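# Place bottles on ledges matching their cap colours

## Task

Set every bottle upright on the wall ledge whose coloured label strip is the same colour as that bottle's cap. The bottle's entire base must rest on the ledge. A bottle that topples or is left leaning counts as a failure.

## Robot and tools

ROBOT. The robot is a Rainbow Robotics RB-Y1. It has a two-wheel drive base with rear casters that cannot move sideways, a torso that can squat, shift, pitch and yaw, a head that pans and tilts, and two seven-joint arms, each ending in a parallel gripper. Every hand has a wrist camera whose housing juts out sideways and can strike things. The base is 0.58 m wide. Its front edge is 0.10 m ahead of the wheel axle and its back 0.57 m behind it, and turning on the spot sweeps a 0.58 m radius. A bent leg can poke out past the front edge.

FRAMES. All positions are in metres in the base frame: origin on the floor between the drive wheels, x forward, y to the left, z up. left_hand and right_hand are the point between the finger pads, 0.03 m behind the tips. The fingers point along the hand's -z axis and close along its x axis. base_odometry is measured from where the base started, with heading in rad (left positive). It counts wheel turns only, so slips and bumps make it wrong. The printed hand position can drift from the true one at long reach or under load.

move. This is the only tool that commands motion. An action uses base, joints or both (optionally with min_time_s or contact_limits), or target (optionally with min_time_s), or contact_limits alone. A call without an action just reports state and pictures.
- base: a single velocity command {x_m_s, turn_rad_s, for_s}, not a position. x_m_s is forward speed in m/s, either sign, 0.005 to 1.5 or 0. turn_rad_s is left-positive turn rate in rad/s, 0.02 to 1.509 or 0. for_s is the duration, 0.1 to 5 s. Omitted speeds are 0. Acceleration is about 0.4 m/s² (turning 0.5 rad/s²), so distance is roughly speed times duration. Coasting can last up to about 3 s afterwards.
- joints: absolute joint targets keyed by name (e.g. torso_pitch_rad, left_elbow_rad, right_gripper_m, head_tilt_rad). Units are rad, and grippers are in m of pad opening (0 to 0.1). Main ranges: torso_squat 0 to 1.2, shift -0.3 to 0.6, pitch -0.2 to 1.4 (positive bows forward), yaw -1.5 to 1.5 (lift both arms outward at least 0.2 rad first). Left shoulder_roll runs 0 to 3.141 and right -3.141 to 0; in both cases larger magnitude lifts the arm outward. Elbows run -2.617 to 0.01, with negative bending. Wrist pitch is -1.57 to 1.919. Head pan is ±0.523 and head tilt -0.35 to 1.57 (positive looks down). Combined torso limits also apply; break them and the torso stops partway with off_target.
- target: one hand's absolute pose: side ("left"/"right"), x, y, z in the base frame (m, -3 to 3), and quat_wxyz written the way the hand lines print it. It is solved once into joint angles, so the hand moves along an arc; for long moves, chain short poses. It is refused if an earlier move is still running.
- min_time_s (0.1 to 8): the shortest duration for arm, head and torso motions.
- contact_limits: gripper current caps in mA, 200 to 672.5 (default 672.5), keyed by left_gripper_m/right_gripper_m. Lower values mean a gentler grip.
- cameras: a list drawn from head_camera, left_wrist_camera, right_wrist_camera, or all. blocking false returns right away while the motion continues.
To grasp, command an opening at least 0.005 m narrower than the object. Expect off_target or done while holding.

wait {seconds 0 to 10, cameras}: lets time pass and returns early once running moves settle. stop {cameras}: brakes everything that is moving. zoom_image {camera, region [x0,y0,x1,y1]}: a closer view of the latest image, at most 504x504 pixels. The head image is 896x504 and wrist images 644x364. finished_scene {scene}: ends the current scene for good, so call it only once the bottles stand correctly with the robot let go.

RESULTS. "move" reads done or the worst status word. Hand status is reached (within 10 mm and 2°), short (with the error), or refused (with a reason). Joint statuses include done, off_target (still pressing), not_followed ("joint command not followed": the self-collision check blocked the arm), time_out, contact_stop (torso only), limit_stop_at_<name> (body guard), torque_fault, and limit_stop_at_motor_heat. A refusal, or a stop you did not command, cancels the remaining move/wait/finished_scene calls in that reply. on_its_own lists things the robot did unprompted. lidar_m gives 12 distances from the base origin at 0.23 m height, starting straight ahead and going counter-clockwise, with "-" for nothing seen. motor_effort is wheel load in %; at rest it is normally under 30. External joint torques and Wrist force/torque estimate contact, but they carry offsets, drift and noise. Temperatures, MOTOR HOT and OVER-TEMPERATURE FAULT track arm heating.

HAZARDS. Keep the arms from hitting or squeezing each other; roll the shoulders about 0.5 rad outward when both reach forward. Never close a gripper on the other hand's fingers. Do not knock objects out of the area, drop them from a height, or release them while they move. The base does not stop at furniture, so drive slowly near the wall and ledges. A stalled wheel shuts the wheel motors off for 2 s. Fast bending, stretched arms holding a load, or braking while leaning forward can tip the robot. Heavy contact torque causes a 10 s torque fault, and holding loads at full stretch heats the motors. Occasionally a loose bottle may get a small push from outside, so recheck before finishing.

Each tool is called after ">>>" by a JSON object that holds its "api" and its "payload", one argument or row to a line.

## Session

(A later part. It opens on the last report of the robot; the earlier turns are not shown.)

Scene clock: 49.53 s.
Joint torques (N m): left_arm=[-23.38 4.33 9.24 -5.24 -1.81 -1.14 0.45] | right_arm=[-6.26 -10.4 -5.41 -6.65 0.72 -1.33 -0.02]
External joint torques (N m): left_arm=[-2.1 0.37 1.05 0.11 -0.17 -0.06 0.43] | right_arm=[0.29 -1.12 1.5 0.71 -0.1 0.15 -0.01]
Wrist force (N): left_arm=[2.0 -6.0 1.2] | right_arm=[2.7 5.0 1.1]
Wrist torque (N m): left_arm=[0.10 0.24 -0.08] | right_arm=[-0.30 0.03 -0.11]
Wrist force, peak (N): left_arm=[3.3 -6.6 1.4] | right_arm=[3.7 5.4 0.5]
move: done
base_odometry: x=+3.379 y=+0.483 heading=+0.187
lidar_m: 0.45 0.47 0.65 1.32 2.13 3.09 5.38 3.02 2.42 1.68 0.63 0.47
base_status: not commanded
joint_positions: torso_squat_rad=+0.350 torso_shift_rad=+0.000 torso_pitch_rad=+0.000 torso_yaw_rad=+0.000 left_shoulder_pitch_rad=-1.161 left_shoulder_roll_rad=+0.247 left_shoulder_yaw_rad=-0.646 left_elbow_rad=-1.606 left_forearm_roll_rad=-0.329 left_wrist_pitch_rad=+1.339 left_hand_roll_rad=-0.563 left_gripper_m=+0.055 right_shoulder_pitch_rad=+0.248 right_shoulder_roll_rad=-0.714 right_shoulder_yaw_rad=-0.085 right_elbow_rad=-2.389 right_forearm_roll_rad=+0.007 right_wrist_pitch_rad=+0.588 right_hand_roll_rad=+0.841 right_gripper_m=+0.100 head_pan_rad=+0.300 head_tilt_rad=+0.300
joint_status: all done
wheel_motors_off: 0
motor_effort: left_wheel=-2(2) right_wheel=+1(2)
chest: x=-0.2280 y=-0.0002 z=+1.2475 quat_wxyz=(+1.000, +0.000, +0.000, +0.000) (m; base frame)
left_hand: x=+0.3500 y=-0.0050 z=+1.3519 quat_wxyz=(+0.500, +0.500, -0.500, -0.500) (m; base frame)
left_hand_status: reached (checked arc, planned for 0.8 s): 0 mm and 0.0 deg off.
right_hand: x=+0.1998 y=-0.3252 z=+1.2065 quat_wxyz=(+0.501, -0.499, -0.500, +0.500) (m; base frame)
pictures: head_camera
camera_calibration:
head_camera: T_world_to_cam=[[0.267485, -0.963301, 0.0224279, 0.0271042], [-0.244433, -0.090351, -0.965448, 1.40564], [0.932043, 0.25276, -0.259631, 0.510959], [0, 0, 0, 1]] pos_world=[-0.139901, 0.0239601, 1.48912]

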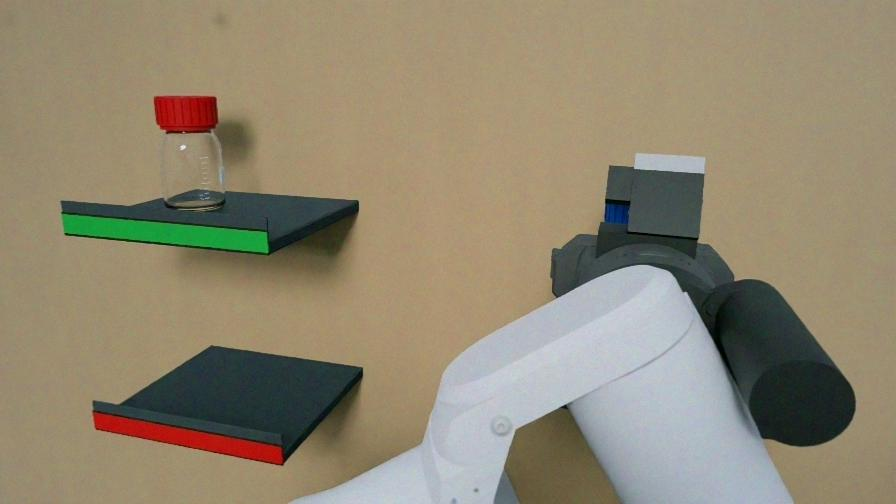

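>>> {"api": "move", "payload": {
  "target": {"side": "left", "x": 0.35, "y": -0.005, "z": 1.327, "quat_wxyz": [0.5, 0.5, -0.5, -0.5]},
  "min_time_s": 0.7
}}

>>> {"api": "move", "payload": {
  "target": {"side": "left", "x": 0.35, "y": -0.005, "z": 1.3225, "quat_wxyz": [0.5, 0.5, -0.5, -0.5]},
  "min_time_s": 0.35
}}

>>> {"api": "move", "payload": {
  "target": {"side": "left", "x": 0.35, "y": -0.005, "z": 1.3195, "quat_wxyz": [0.5, 0.5, -0.5, -0.5]},
  "min_time_s": 0.35,
  "cameras": ["left_wrist_camera"]
}}

Scene clock: 51.23 s.
Joint torques (N m): left_arm=[-22.25 3.2 6.93 -7.27 -2 -1.5 0.41] | right_arm=[-5.74 -10.02 -5.73 -6.93 0.74 -1.24 0.01]
External joint torques (N m): left_arm=[-1.15 -0.2 -1.29 -1.61 -0.33 -0.49 0.39] | right_arm=[0.82 -0.74 1.18 0.43 -0.08 0.23 0.02]
Wrist force (N): left_arm=[1.8 -5.9 1.2] | right_arm=[2.8 4.9 0.9]
Wrist torque (N m): left_arm=[0.07 0.21 -0.11] | right_arm=[-0.26 0.01 -0.13]
Wrist force, peak (N): left_arm=[2.1 -6.2 1.0] | right_arm=[3.6 5.4 0.6]
move: done
base_odometry: x=+3.379 y=+0.483 heading=+0.187
lidar_m: 0.45 0.46 0.66 1.32 2.13 3.07 5.38 3.01 2.42 1.69 0.64 0.47
base_status: not commanded
joint_positions: torso_squat_rad=+0.350 torso_shift_rad=+0.000 torso_pitch_rad=+0.000 torso_yaw_rad=+0.000 left_shoulder_pitch_rad=-1.109 left_shoulder_roll_rad=+0.246 left_shoulder_yaw_rad=-0.680 left_elbow_rad=-1.611 left_forearm_roll_rad=-0.369 left_wrist_pitch_rad=+1.316 left_hand_roll_rad=-0.525 left_gripper_m=+0.055 right_shoulder_pitch_rad=+0.248 right_shoulder_roll_rad=-0.714 right_shoulder_yaw_rad=-0.085 right_elbow_rad=-2.389 right_forearm_roll_rad=+0.007 right_wrist_pitch_rad=+0.588 right_hand_roll_rad=+0.841 right_gripper_m=+0.100 head_pan_rad=+0.300 head_tilt_rad=+0.300
joint_status: all done
wheel_motors_off: 0
motor_effort: left_wheel=-2(2) right_wheel=+2(2)
chest: x=-0.2280 y=-0.0002 z=+1.2475 quat_wxyz=(+1.000, +0.000, +0.000, +0.000) (m; base frame)
left_hand: x=+0.3498 y=-0.0052 z=+1.3274 quat_wxyz=(+0.500, +0.499, -0.499, -0.501) (m; base frame)
left_hand_status: reached (checked arc, planned for 0.7 s): 0 mm and 0.2 deg off.
right_hand: x=+0.1998 y=-0.3252 z=+1.2065 quat_wxyz=(+0.501, -0.499, -0.500, +0.500) (m; base frame)
pictures: none

Scene clock: 51.90 s.
Joint torques (N m): left_arm=[-21.81 3.21 6.74 -5.43 -2.11 -1.42 0.52] | right_arm=[-6.15 -10.09 -6.19 -6.79 0.82 -1.49 0.08]
External joint torques (N m): left_arm=[-0.75 -0.08 -1.49 0.3 -0.44 -0.43 0.51] | right_arm=[0.4 -0.81 0.72 0.57 0 -0.01 0.09]
Wrist force (N): left_arm=[1.8 -5.9 1.1] | right_arm=[3.6 4.9 0.8]
Wrist torque (N m): left_arm=[0.08 0.22 -0.12] | right_arm=[-0.28 0.12 -0.11]
Wrist force, peak (N): left_arm=[1.9 -6.2 1.1] | right_arm=[3.6 4.9 0.8]
move: done
base_odometry: x=+3.379 y=+0.483 heading=+0.187
lidar_m: 0.45 0.47 0.65 1.33 2.12 3.08 5.39 3.01 2.42 1.69 0.64 0.47
base_status: not commanded
joint_positions: torso_squat_rad=+0.350 torso_shift_rad=+0.000 torso_pitch_rad=+0.000 torso_yaw_rad=+0.000 left_shoulder_pitch_rad=-1.098 left_shoulder_roll_rad=+0.245 left_shoulder_yaw_rad=-0.688 left_elbow_rad=-1.610 left_forearm_roll_rad=-0.382 left_wrist_pitch_rad=+1.310 left_hand_roll_rad=-0.514 left_gripper_m=+0.055 right_shoulder_pitch_rad=+0.248 right_shoulder_roll_rad=-0.714 right_shoulder_yaw_rad=-0.085 right_elbow_rad=-2.389 right_forearm_roll_rad=+0.007 right_wrist_pitch_rad=+0.588 right_hand_roll_rad=+0.841 right_gripper_m=+0.100 head_pan_rad=+0.300 head_tilt_rad=+0.300
joint_status: all done
wheel_motors_off: 0
motor_effort: left_wheel=-2(2) right_wheel=+1(3)
chest: x=-0.2280 y=-0.0002 z=+1.2475 quat_wxyz=(+1.000, +0.000, +0.000, +0.000) (m; base frame)
left_hand: x=+0.3500 y=-0.0049 z=+1.3228 quat_wxyz=(+0.500, +0.500, -0.500, -0.500) (m; base frame)
left_hand_status: reached (checked arc, planned for 0.3 s): 0 mm and 0.0 deg off.
right_hand: x=+0.1998 y=-0.3252 z=+1.2065 quat_wxyz=(+0.501, -0.499, -0.500, +0.500) (m; base frame)
pictures: none

Scene clock: 52.57 s.
Joint torques (N m): left_arm=[-21.6 3.18 6.59 -5.33 -2.03 -1.39 0.56] | right_arm=[-6.33 -10.78 -6.11 -6.7 0.78 -1.49 -0.02]
External joint torques (N m): left_arm=[-0.56 -0.05 -1.64 0.43 -0.36 -0.4 0.54] | right_arm=[0.22 -1.5 0.8 0.66 -0.04 -0.02 -0.02]
Wrist force (N): left_arm=[1.8 -5.6 1.1] | right_arm=[3.0 5.0 1.4]
Wrist torque (N m): left_arm=[0.04 0.21 -0.09] | right_arm=[-0.32 0.10 -0.14]
Wrist force, peak (N): left_arm=[1.9 -6.3 1.2] | right_arm=[3.0 5.0 1.4]
move: done
base_odometry: x=+3.379 y=+0.483 heading=+0.187
lidar_m: 0.45 0.47 0.66 1.32 2.12 3.07 5.39 3.02 2.42 1.68 0.64 0.47
base_status: not commanded
joint_positions: torso_squat_rad=+0.350 torso_shift_rad=+0.000 torso_pitch_rad=+0.000 torso_yaw_rad=+0.000 left_shoulder_pitch_rad=-1.092 left_shoulder_roll_rad=+0.245 left_shoulder_yaw_rad=-0.692 left_elbow_rad=-1.609 left_forearm_roll_rad=-0.388 left_wrist_pitch_rad=+1.306 left_hand_roll_rad=-0.509 left_gripper_m=+0.055 right_shoulder_pitch_rad=+0.248 right_shoulder_roll_rad=-0.714 right_shoulder_yaw_rad=-0.085 right_elbow_rad=-2.389 right_forearm_roll_rad=+0.007 right_wrist_pitch_rad=+0.588 right_hand_roll_rad=+0.841 right_gripper_m=+0.100 head_pan_rad=+0.300 head_tilt_rad=+0.300
joint_status: all done
wheel_motors_off: 0
motor_effort: left_wheel=-2(2) right_wheel=+2(2)
chest: x=-0.2280 y=-0.0002 z=+1.2475 quat_wxyz=(+1.000, +0.000, +0.000, +0.000) (m; base frame)
left_hand: x=+0.3500 y=-0.0048 z=+1.3198 quat_wxyz=(+0.500, +0.500, -0.500, -0.500) (m; base frame)
left_hand_status: reached (checked arc, planned for 0.3 s): 0 mm and 0.0 deg off.
right_hand: x=+0.1998 y=-0.3252 z=+1.2065 quat_wxyz=(+0.501, -0.499, -0.500, +0.500) (m; base frame)
pictures: left_wrist_camera
camera_calibration:
left_wrist_camera: T_world_to_cam=[[-0.0357972, -0.999347, -0.00486326, 0.0130407], [-0.466623, 0.0210176, -0.884207, 1.35775], [0.883732, -0.0293828, -0.46707, 0.381207], [0, 0, 0, 1]] pos_world=[0.297137, -0.00430341, 1.37864]

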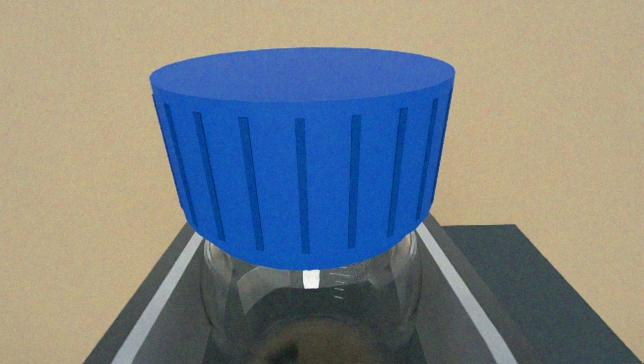

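>>> {"api": "move", "payload": {
  "target": {"side": "left", "x": 0.35, "y": -0.005, "z": 1.3168, "quat_wxyz": [0.5, 0.5, -0.5, -0.5]},
  "min_time_s": 0.35
}}

>>> {"api": "move", "payload": {
  "target": {"side": "left", "x": 0.35, "y": -0.005, "z": 1.314, "quat_wxyz": [0.5, 0.5, -0.5, -0.5]},
  "min_time_s": 0.35
}}

Scene clock: 53.50 s.
Joint torques (N m): left_arm=[-21.1 3.01 6.27 -5.37 -1.59 -1.17 0.63] | right_arm=[-6.25 -10.61 -5.76 -6.79 0.77 -1.47 -0.01]
External joint torques (N m): left_arm=[-0.08 -0.16 -1.96 0.42 0.09 -0.19 0.61] | right_arm=[0.31 -1.33 1.14 0.58 -0.05 0.01 0]
Wrist force (N): left_arm=[1.2 -3.2 0.4] | right_arm=[2.9 4.6 0.9]
Wrist torque (N m): left_arm=[0.08 0.21 -0.11] | right_arm=[-0.28 0.09 -0.09]
Wrist force, peak (N): left_arm=[1.8 -6.0 1.0] | right_arm=[2.9 5.1 0.6]
move: done
base_odometry: x=+3.379 y=+0.483 heading=+0.187
lidar_m: 0.45 0.47 0.66 1.32 2.13 3.08 5.39 3.02 2.43 1.69 0.64 0.47
base_status: not commanded
joint_positions: torso_squat_rad=+0.350 torso_shift_rad=+0.000 torso_pitch_rad=+0.000 torso_yaw_rad=+0.000 left_shoulder_pitch_rad=-1.087 left_shoulder_roll_rad=+0.245 left_shoulder_yaw_rad=-0.696 left_elbow_rad=-1.609 left_forearm_roll_rad=-0.393 left_wrist_pitch_rad=+1.303 left_hand_roll_rad=-0.504 left_gripper_m=+0.055 right_shoulder_pitch_rad=+0.248 right_shoulder_roll_rad=-0.714 right_shoulder_yaw_rad=-0.085 right_elbow_rad=-2.389 right_forearm_roll_rad=+0.007 right_wrist_pitch_rad=+0.588 right_hand_roll_rad=+0.841 right_gripper_m=+0.100 head_pan_rad=+0.300 head_tilt_rad=+0.300
joint_status: all done
wheel_motors_off: 0
motor_effort: left_wheel=-1(2) right_wheel=+1(3)
chest: x=-0.2280 y=-0.0002 z=+1.2475 quat_wxyz=(+1.000, +0.000, +0.000, +0.000) (m; base frame)
left_hand: x=+0.3500 y=-0.0048 z=+1.3173 quat_wxyz=(+0.500, +0.500, -0.500, -0.500) (m; base frame)
left_hand_status: reached (checked arc, planned for 0.3 s): 1 mm and 0.0 deg off.
right_hand: x=+0.1998 y=-0.3252 z=+1.2065 quat_wxyz=(+0.501, -0.499, -0.500, +0.500) (m; base frame)
pictures: none

Scene clock: 54.17 s.
Joint torques (N m): left_arm=[-13.92 1.68 1.99 -4.2 1 0.05 0.64] | right_arm=[-6.2 -10.56 -6.46 -6.6 0.7 -1.6 -0.03]
External joint torques (N m): left_arm=[7.08 -1.45 -6.24 1.62 2.68 1.02 0.62] | right_arm=[0.36 -1.28 0.45 0.77 -0.11 -0.13 -0.02]
Wrist force (N): left_arm=[0.1 9.5 -3.8] | right_arm=[2.8 4.7 1.5]
Wrist torque (N m): left_arm=[0.23 0.22 -0.19] | right_arm=[-0.29 0.05 -0.08]
Wrist force, peak (N): left_arm=[0.3 10.5 -4.4] | right_arm=[3.5 4.9 0.3]
move: done
base_odometry: x=+3.379 y=+0.483 heading=+0.187
lidar_m: 0.45 0.47 0.64 1.32 2.12 3.08 5.39 3.02 2.43 1.68 0.64 0.47
base_status: not commanded
joint_positions: torso_squat_rad=+0.350 torso_shift_rad=+0.000 torso_pitch_rad=+0.000 torso_yaw_rad=+0.000 left_shoulder_pitch_rad=-1.083 left_shoulder_roll_rad=+0.245 left_shoulder_yaw_rad=-0.699 left_elbow_rad=-1.609 left_forearm_roll_rad=-0.399 left_wrist_pitch_rad=+1.300 left_hand_roll_rad=-0.499 left_gripper_m=+0.055 right_shoulder_pitch_rad=+0.248 right_shoulder_roll_rad=-0.714 right_shoulder_yaw_rad=-0.085 right_elbow_rad=-2.389 right_forearm_roll_rad=+0.007 right_wrist_pitch_rad=+0.588 right_hand_roll_rad=+0.841 right_gripper_m=+0.100 head_pan_rad=+0.300 head_tilt_rad=+0.300
joint_status: all done
wheel_motors_off: 0
motor_effort: left_wheel=-1(2) right_wheel=+2(2)
chest: x=-0.2280 y=-0.0002 z=+1.2475 quat_wxyz=(+1.000, +0.000, +0.000, +0.000) (m; base frame)
left_hand: x=+0.3500 y=-0.0049 z=+1.3160 quat_wxyz=(+0.499, +0.501, -0.501, -0.499) (m; base frame)
left_hand_status: reached (checked arc, planned for 0.3 s): 2 mm and 0.2 deg off.
right_hand: x=+0.1998 y=-0.3252 z=+1.2066 quat_wxyz=(+0.501, -0.499, -0.500, +0.500) (m; base frame)
pictures: none

>>> {"api": "move", "payload": {
  "joints": {"left_gripper_m": 0.1}
}}

>>> {"api": "move", "payload": {
  "target": {"side": "left", "x": 0.348, "y": -0.005, "z": 1.326, "quat_wxyz": [0.5, 0.5, -0.5, -0.5]},
  "min_time_s": 0.5
}}

>>> {"api": "move", "payload": {
  "target": {"side": "left", "x": 0.245, "y": 0.0, "z": 1.335, "quat_wxyz": [0.5, 0.5, -0.5, -0.5]},
  "min_time_s": 1.0,
  "cameras": ["left_wrist_camera", "head_camera"]
}}

Scene clock: 55.87 s.
Joint torques (N m): left_arm=[-20.48 3.15 6.42 -5.22 -1.42 -0.88 0.71] | right_arm=[-5.97 -10.43 -6.1 -6.62 0.78 -1.51 0.04]
External joint torques (N m): left_arm=[0.51 0.04 -1.8 0.61 0.26 0.09 0.69] | right_arm=[0.58 -1.15 0.81 0.75 -0.04 -0.03 0.05]
Wrist force (N): left_arm=[1.9 -4.4 1.0] | right_arm=[2.4 4.1 0.9]
Wrist torque (N m): left_arm=[0.10 0.20 -0.10] | right_arm=[-0.20 0.02 -0.12]
Wrist force, peak (N): left_arm=[0.0 9.8 -4.1] | right_arm=[2.7 5.7 0.9]
move: done
base_odometry: x=+3.379 y=+0.483 heading=+0.187
lidar_m: 0.45 0.47 0.65 1.32 2.11 3.08 5.39 3.01 2.42 1.68 0.64 0.47
base_status: not commanded
joint_positions: torso_squat_rad=+0.350 torso_shift_rad=+0.000 torso_pitch_rad=+0.000 torso_yaw_rad=+0.000 left_shoulder_pitch_rad=-1.081 left_shoulder_roll_rad=+0.244 left_shoulder_yaw_rad=-0.700 left_elbow_rad=-1.608 left_forearm_roll_rad=-0.399 left_wrist_pitch_rad=+1.300 left_hand_roll_rad=-0.499 left_gripper_m=+0.100 right_shoulder_pitch_rad=+0.248 right_shoulder_roll_rad=-0.714 right_shoulder_yaw_rad=-0.085 right_elbow_rad=-2.389 right_forearm_roll_rad=+0.007 right_wrist_pitch_rad=+0.588 right_hand_roll_rad=+0.841 right_gripper_m=+0.100 head_pan_rad=+0.300 head_tilt_rad=+0.300
joint_status: all done
wheel_motors_off: 0
motor_effort: left_wheel=-2(2) right_wheel=+1(3)
chest: x=-0.2280 y=-0.0002 z=+1.2475 quat_wxyz=(+1.000, +0.000, +0.000, +0.000) (m; base frame)
left_hand: x=+0.3500 y=-0.0049 z=+1.3146 quat_wxyz=(+0.500, +0.500, -0.500, -0.500) (m; base frame)
right_hand: x=+0.1998 y=-0.3252 z=+1.2066 quat_wxyz=(+0.501, -0.499, -0.500, +0.500) (m; base frame)
pictures: none

Scene clock: 56.70 s.
Joint torques (N m): left_arm=[-22.21 4.86 9.43 -6.74 -1.53 -0.96 0.02] | right_arm=[-6.22 -10.2 -5.76 -6.8 0.82 -1.31 -0.04]
External joint torques (N m): left_arm=[-1.21 1.56 1.19 -1.07 0.14 0.05 0.01] | right_arm=[0.34 -0.92 1.15 0.56 0.01 0.16 -0.03]
Wrist force (N): left_arm=[1.8 -4.3 1.1] | right_arm=[3.0 4.7 0.4]
Wrist torque (N m): left_arm=[0.10 0.21 0.02] | right_arm=[-0.27 0.08 -0.11]
Wrist force, peak (N): left_arm=[2.1 -4.8 1.0] | right_arm=[3.1 5.7 0.8]
move: done
base_odometry: x=+3.379 y=+0.483 heading=+0.187
lidar_m: 0.44 0.47 0.65 1.32 2.12 3.08 5.39 3.01 2.42 1.68 0.64 0.47
base_status: not commanded
joint_positions: torso_squat_rad=+0.350 torso_shift_rad=+0.000 torso_pitch_rad=+0.000 torso_yaw_rad=+0.000 left_shoulder_pitch_rad=-1.102 left_shoulder_roll_rad=+0.245 left_shoulder_yaw_rad=-0.685 left_elbow_rad=-1.619 left_forearm_roll_rad=-0.378 left_wrist_pitch_rad=+1.319 left_hand_roll_rad=-0.521 left_gripper_m=+0.100 right_shoulder_pitch_rad=+0.248 right_shoulder_roll_rad=-0.714 right_shoulder_yaw_rad=-0.085 right_elbow_rad=-2.389 right_forearm_roll_rad=+0.007 right_wrist_pitch_rad=+0.588 right_hand_roll_rad=+0.841 right_gripper_m=+0.100 head_pan_rad=+0.300 head_tilt_rad=+0.300
joint_status: all done
wheel_motors_off: 0
motor_effort: left_wheel=-1(2) right_wheel=+2(2)
chest: x=-0.2280 y=-0.0002 z=+1.2475 quat_wxyz=(+1.000, +0.000, +0.000, +0.000) (m; base frame)
left_hand: x=+0.3479 y=-0.0053 z=+1.3258 quat_wxyz=(+0.500, +0.500, -0.500, -0.500) (m; base frame)
left_hand_status: reached (checked arc, planned for 0.5 s): 0 mm and 0.1 deg off.
right_hand: x=+0.1998 y=-0.3252 z=+1.2066 quat_wxyz=(+0.501, -0.499, -0.500, +0.500) (m; base frame)
pictures: none

Scene clock: 58.03 s.
Joint torques (N m): left_arm=[-17.59 0.87 5.98 -5 -1.64 -1.56 0.14] | right_arm=[-5.65 -10.53 -5.9 -6.84 0.63 -1.52 0.13]
External joint torques (N m): left_arm=[-0.35 -0.32 -1.71 -0.47 -0.03 -0.33 0.12] | right_arm=[0.91 -1.25 1.01 0.53 -0.18 -0.04 0.14]
Wrist force (N): left_arm=[1.9 -4.2 1.0] | right_arm=[3.1 4.4 1.1]
Wrist torque (N m): left_arm=[0.08 0.21 0.03] | right_arm=[-0.21 0.08 -0.12]
Wrist force, peak (N): left_arm=[1.8 -5.0 1.6] | right_arm=[3.1 5.1 1.4]
move: done
base_odometry: x=+3.379 y=+0.483 heading=+0.187
lidar_m: 0.44 0.47 0.65 1.32 2.11 3.07 5.39 3.01 2.41 1.68 0.64 0.47
base_status: not commanded
joint_positions: torso_squat_rad=+0.350 torso_shift_rad=+0.000 torso_pitch_rad=+0.000 torso_yaw_rad=+0.000 left_shoulder_pitch_rad=-1.000 left_shoulder_roll_rad=+0.230 left_shoulder_yaw_rad=-0.742 left_elbow_rad=-2.061 left_forearm_roll_rad=-0.457 left_wrist_pitch_rad=+1.673 left_hand_roll_rad=-0.652 left_gripper_m=+0.100 right_shoulder_pitch_rad=+0.248 right_shoulder_roll_rad=-0.714 right_shoulder_yaw_rad=-0.085 right_elbow_rad=-2.389 right_forearm_roll_rad=+0.007 right_wrist_pitch_rad=+0.588 right_hand_roll_rad=+0.841 right_gripper_m=+0.100 head_pan_rad=+0.300 head_tilt_rad=+0.300
joint_status: all done
wheel_motors_off: 0
motor_effort: left_wheel=-2(2) right_wheel=+1(3)
chest: x=-0.2280 y=-0.0002 z=+1.2475 quat_wxyz=(+1.000, +0.000, +0.000, +0.000) (m; base frame)
left_hand: x=+0.2451 y=+0.0002 z=+1.3352 quat_wxyz=(+0.500, +0.500, -0.500, -0.500) (m; base frame)
left_hand_status: reached (checked arc, planned for 1.0 s): 0 mm and 0.0 deg off.
right_hand: x=+0.1998 y=-0.3252 z=+1.2066 quat_wxyz=(+0.501, -0.499, -0.500, +0.500) (m; base frame)
pictures: head_camera, left_wrist_camera
camera_calibration:
head_camera: T_world_to_cam=[[0.267483, -0.963302, 0.0224292, 0.0271288], [-0.244344, -0.0903273, -0.965473, 1.40566], [0.932067, 0.252767, -0.259538, 0.510917], [0, 0, 0, 1]] pos_world=[-0.140001, 0.0239601, 1.48912]
left_wrist_camera: T_world_to_cam=[[-0.0356603, -0.999352, -0.00482594, 0.0142753], [-0.466509, 0.0209168, -0.884269, 1.32233], [0.883797, -0.029282, -0.466953, 0.481162], [0, 0, 0, 1]] pos_world=[0.192137, 0.000696533, 1.39404]

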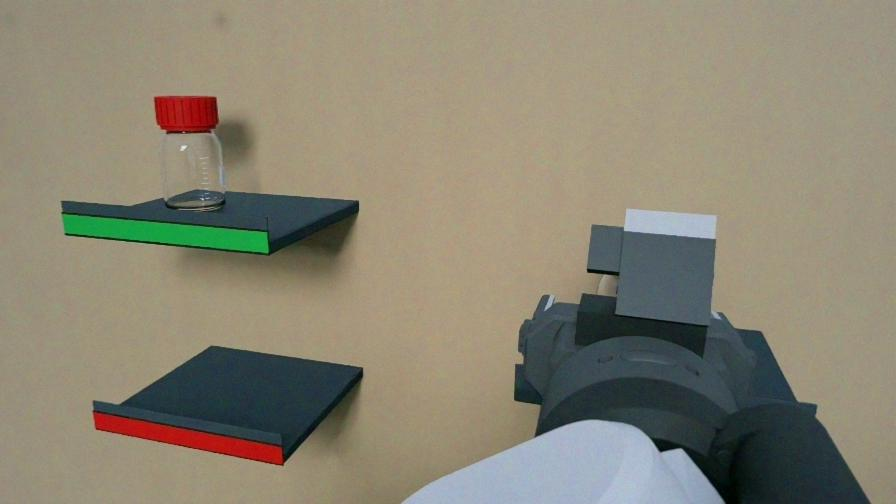

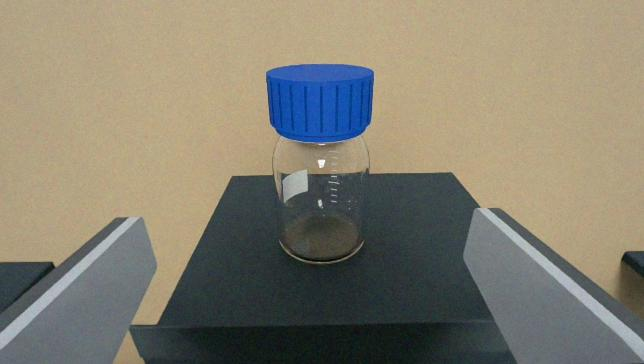

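>>> {"api": "move", "payload": {
  "target": {"side":"left","x":0.235,"y":0.12,"z":1.36,"quat_wxyz":[0.5,0.5,-0.5,-0.5]},
  "min_time_s": 0.9,
  "cameras": []
}}

>>> {"api": "move", "payload": {
  "target": {"side":"left","x":0.215,"y":0.3,"z":1.4,"quat_wxyz":[0.5,0.5,-0.5,-0.5]},
  "min_time_s": 1.0,
  "cameras": []
}}

>>> {"api": "move", "payload": {
  "target": {"side":"left","x":0.215,"y":0.405,"z":1.425,"quat_wxyz":[0.5,0.5,-0.5,-0.5]},
  "min_time_s": 1.0,
  "cameras": ["left_wrist_camera","head_camera"]
}}

Scene clock: 61.63 s.
Joint torques (N m): left_arm=[-16.75 4.77 7.26 -3.92 -1.37 -1.63 0.26] | right_arm=[-5.76 -10.39 -5.78 -6.86 0.75 -1.25 -0.14]
External joint torques (N m): left_arm=[-0.63 0.73 0.24 -0.8 0.09 -0.22 0.25] | right_arm=[0.8 -1.1 1.13 0.51 -0.07 0.23 -0.13]
Wrist force (N): left_arm=[1.8 -4.4 1.3] | right_arm=[2.8 4.4 0.6]
Wrist torque (N m): left_arm=[0.11 0.20 0.03] | right_arm=[-0.24 0.03 -0.11]
Wrist force, peak (N): left_arm=[2.3 -4.9 0.8] | right_arm=[3.0 5.3 0.9]
move: done
base_odometry: x=+3.379 y=+0.483 heading=+0.187
lidar_m: 0.44 0.47 0.65 1.32 2.12 3.07 5.39 3.03 2.42 1.69 0.65 0.47
base_status: not commanded
joint_positions: torso_squat_rad=+0.350 torso_shift_rad=+0.000 torso_pitch_rad=+0.000 torso_yaw_rad=+0.000 left_shoulder_pitch_rad=-0.828 left_shoulder_roll_rad=+0.519 left_shoulder_yaw_rad=-0.472 left_elbow_rad=-2.384 left_forearm_roll_rad=-0.203 left_wrist_pitch_rad=+1.646 left_hand_roll_rad=-0.775 left_gripper_m=+0.100 right_shoulder_pitch_rad=+0.248 right_shoulder_roll_rad=-0.714 right_shoulder_yaw_rad=-0.085 right_elbow_rad=-2.389 right_forearm_roll_rad=+0.007 right_wrist_pitch_rad=+0.588 right_hand_roll_rad=+0.841 right_gripper_m=+0.100 head_pan_rad=+0.300 head_tilt_rad=+0.300
joint_status: all done
wheel_motors_off: 0
motor_effort: left_wheel=-1(2) right_wheel=+1(3)
chest: x=-0.2280 y=-0.0002 z=+1.2475 quat_wxyz=(+1.000, +0.000, +0.000, +0.000) (m; base frame)
left_hand: x=+0.2345 y=+0.1197 z=+1.3603 quat_wxyz=(+0.500, +0.502, -0.500, -0.498) (m; base frame)
left_hand_status: reached (checked arc, planned for 0.9 s): 1 mm and 0.3 deg off.
right_hand: x=+0.1998 y=-0.3252 z=+1.2066 quat_wxyz=(+0.501, -0.499, -0.500, +0.500) (m; base frame)
pictures: none
No camera images: "cameras" was empty.

Scene clock: 63.10 s.
Joint torques (N m): left_arm=[-13.39 11.34 5.3 -2.2 -1.21 -1.6 0.16] | right_arm=[-5.85 -9.85 -5.75 -6.72 0.69 -1.48 -0.01]
External joint torques (N m): left_arm=[-1.07 0.62 -1.31 -0.83 -0.07 0.04 0.15] | right_arm=[0.71 -0.57 1.16 0.64 -0.12 -0.01 0]
Wrist force (N): left_arm=[1.9 -4.2 1.0] | right_arm=[3.0 4.8 0.7]
Wrist torque (N m): left_arm=[0.09 0.23 0.05] | right_arm=[-0.30 0.08 -0.10]
Wrist force, peak (N): left_arm=[2.4 -5.0 0.7] | right_arm=[3.0 5.5 0.1]
move: done
base_odometry: x=+3.379 y=+0.483 heading=+0.187
lidar_m: 0.45 0.47 0.66 1.32 2.12 3.08 5.39 3.02 2.42 1.69 0.64 0.47
base_status: not commanded
joint_positions: torso_squat_rad=+0.350 torso_shift_rad=+0.000 torso_pitch_rad=+0.000 torso_yaw_rad=+0.000 left_shoulder_pitch_rad=-0.434 left_shoulder_roll_rad=+0.910 left_shoulder_yaw_rad=+0.264 left_elbow_rad=-2.455 left_forearm_roll_rad=+0.484 left_wrist_pitch_rad=+1.326 left_hand_roll_rad=-0.937 left_gripper_m=+0.100 right_shoulder_pitch_rad=+0.248 right_shoulder_roll_rad=-0.714 right_shoulder_yaw_rad=-0.085 right_elbow_rad=-2.389 right_forearm_roll_rad=+0.007 right_wrist_pitch_rad=+0.588 right_hand_roll_rad=+0.841 right_gripper_m=+0.100 head_pan_rad=+0.300 head_tilt_rad=+0.300
joint_status: all done
wheel_motors_off: 0
motor_effort: left_wheel=-1(2) right_wheel=+2(3)
chest: x=-0.2280 y=-0.0002 z=+1.2475 quat_wxyz=(+1.000, +0.000, +0.000, +0.000) (m; base frame)
left_hand: x=+0.2149 y=+0.3001 z=+1.4002 quat_wxyz=(+0.500, +0.500, -0.500, -0.499) (m; base frame)
left_hand_status: reached (checked arc, planned for 1.0 s): 0 mm and 0.1 deg off.
right_hand: x=+0.1998 y=-0.3252 z=+1.2066 quat_wxyz=(+0.501, -0.499, -0.500, +0.500) (m; base frame)
pictures: none
No camera images: "cameras" was empty.

Scene clock: 64.43 s.
Joint torques (N m): left_arm=[-11.27 16.53 7 -1.79 -0.65 -1.99 0.24] | right_arm=[-5.87 -10.21 -6.02 -6.7 0.85 -1.41 0.02]
External joint torques (N m): left_arm=[-0.3 1.81 0.22 0.36 -0.07 -0.08 0.23] | right_arm=[0.69 -0.93 0.89 0.66 0.04 0.06 0.03]
Wrist force (N): left_arm=[1.5 -4.0 1.3] | right_arm=[3.4 3.8 0.2]
Wrist torque (N m): left_arm=[0.09 0.18 0.02] | right_arm=[-0.18 0.09 -0.10]
Wrist force, peak (N): left_arm=[2.1 -4.9 0.7] | right_arm=[3.6 5.1 0.9]
move: done
base_odometry: x=+3.379 y=+0.483 heading=+0.187
lidar_m: 0.44 0.47 0.65 1.32 2.12 3.08 5.39 3.02 2.42 1.68 0.64 0.47
base_status: not commanded
joint_positions: torso_squat_rad=+0.350 torso_shift_rad=+0.000 torso_pitch_rad=+0.000 torso_yaw_rad=+0.000 left_shoulder_pitch_rad=-0.276 left_shoulder_roll_rad=+1.006 left_shoulder_yaw_rad=+0.599 left_elbow_rad=-2.200 left_forearm_roll_rad=+0.853 left_wrist_pitch_rad=+1.114 left_hand_roll_rad=-1.217 left_gripper_m=+0.100 right_shoulder_pitch_rad=+0.248 right_shoulder_roll_rad=-0.714 right_shoulder_yaw_rad=-0.085 right_elbow_rad=-2.389 right_forearm_roll_rad=+0.007 right_wrist_pitch_rad=+0.588 right_hand_roll_rad=+0.841 right_gripper_m=+0.100 head_pan_rad=+0.300 head_tilt_rad=+0.300
joint_status: all done
wheel_motors_off: 0
motor_effort: left_wheel=-2(2) right_wheel=+1(3)
chest: x=-0.2280 y=-0.0002 z=+1.2475 quat_wxyz=(+1.000, +0.000, +0.000, +0.000) (m; base frame)
left_hand: x=+0.2145 y=+0.4050 z=+1.4255 quat_wxyz=(+0.501, +0.501, -0.500, -0.497) (m; base frame)
left_hand_status: reached (checked arc, planned for 1.0 s): 1 mm and 0.4 deg off.
right_hand: x=+0.1998 y=-0.3252 z=+1.2066 quat_wxyz=(+0.501, -0.499, -0.500, +0.500) (m; base frame)
pictures: head_camera, left_wrist_camera
camera_calibration:
head_camera: T_world_to_cam=[[0.267458, -0.963311, 0.0223362, 0.0271675], [-0.244369, -0.0902341, -0.965475, 1.40565], [0.932068, 0.252766, -0.259537, 0.510942], [0, 0, 0, 1]] pos_world=[-0.140001, 0.0238599, 1.48912]
left_wrist_camera: T_world_to_cam=[[-0.0312317, -0.999508, -0.00270932, 0.414252], [-0.464091, 0.0169021, -0.885626, 1.38242], [0.885237, -0.0264023, -0.464391, 0.557095], [0, 0, 0, 1]] pos_world=[0.161348, 0.405391, 1.48414]

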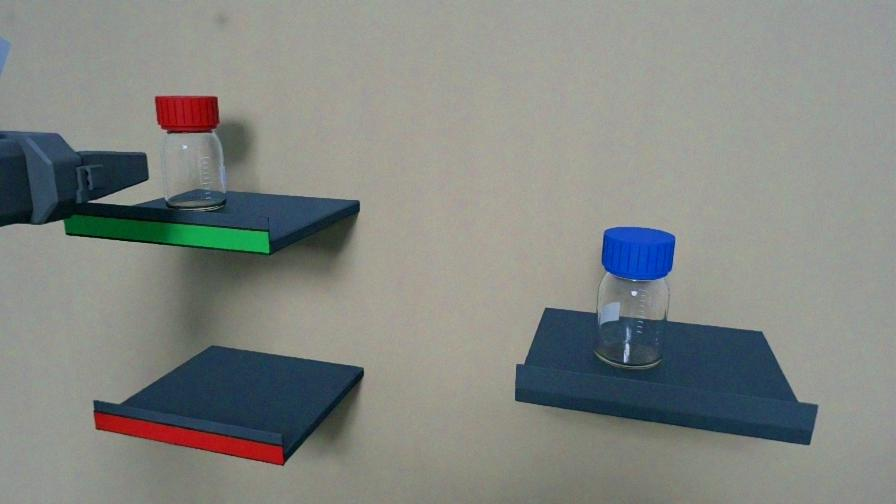

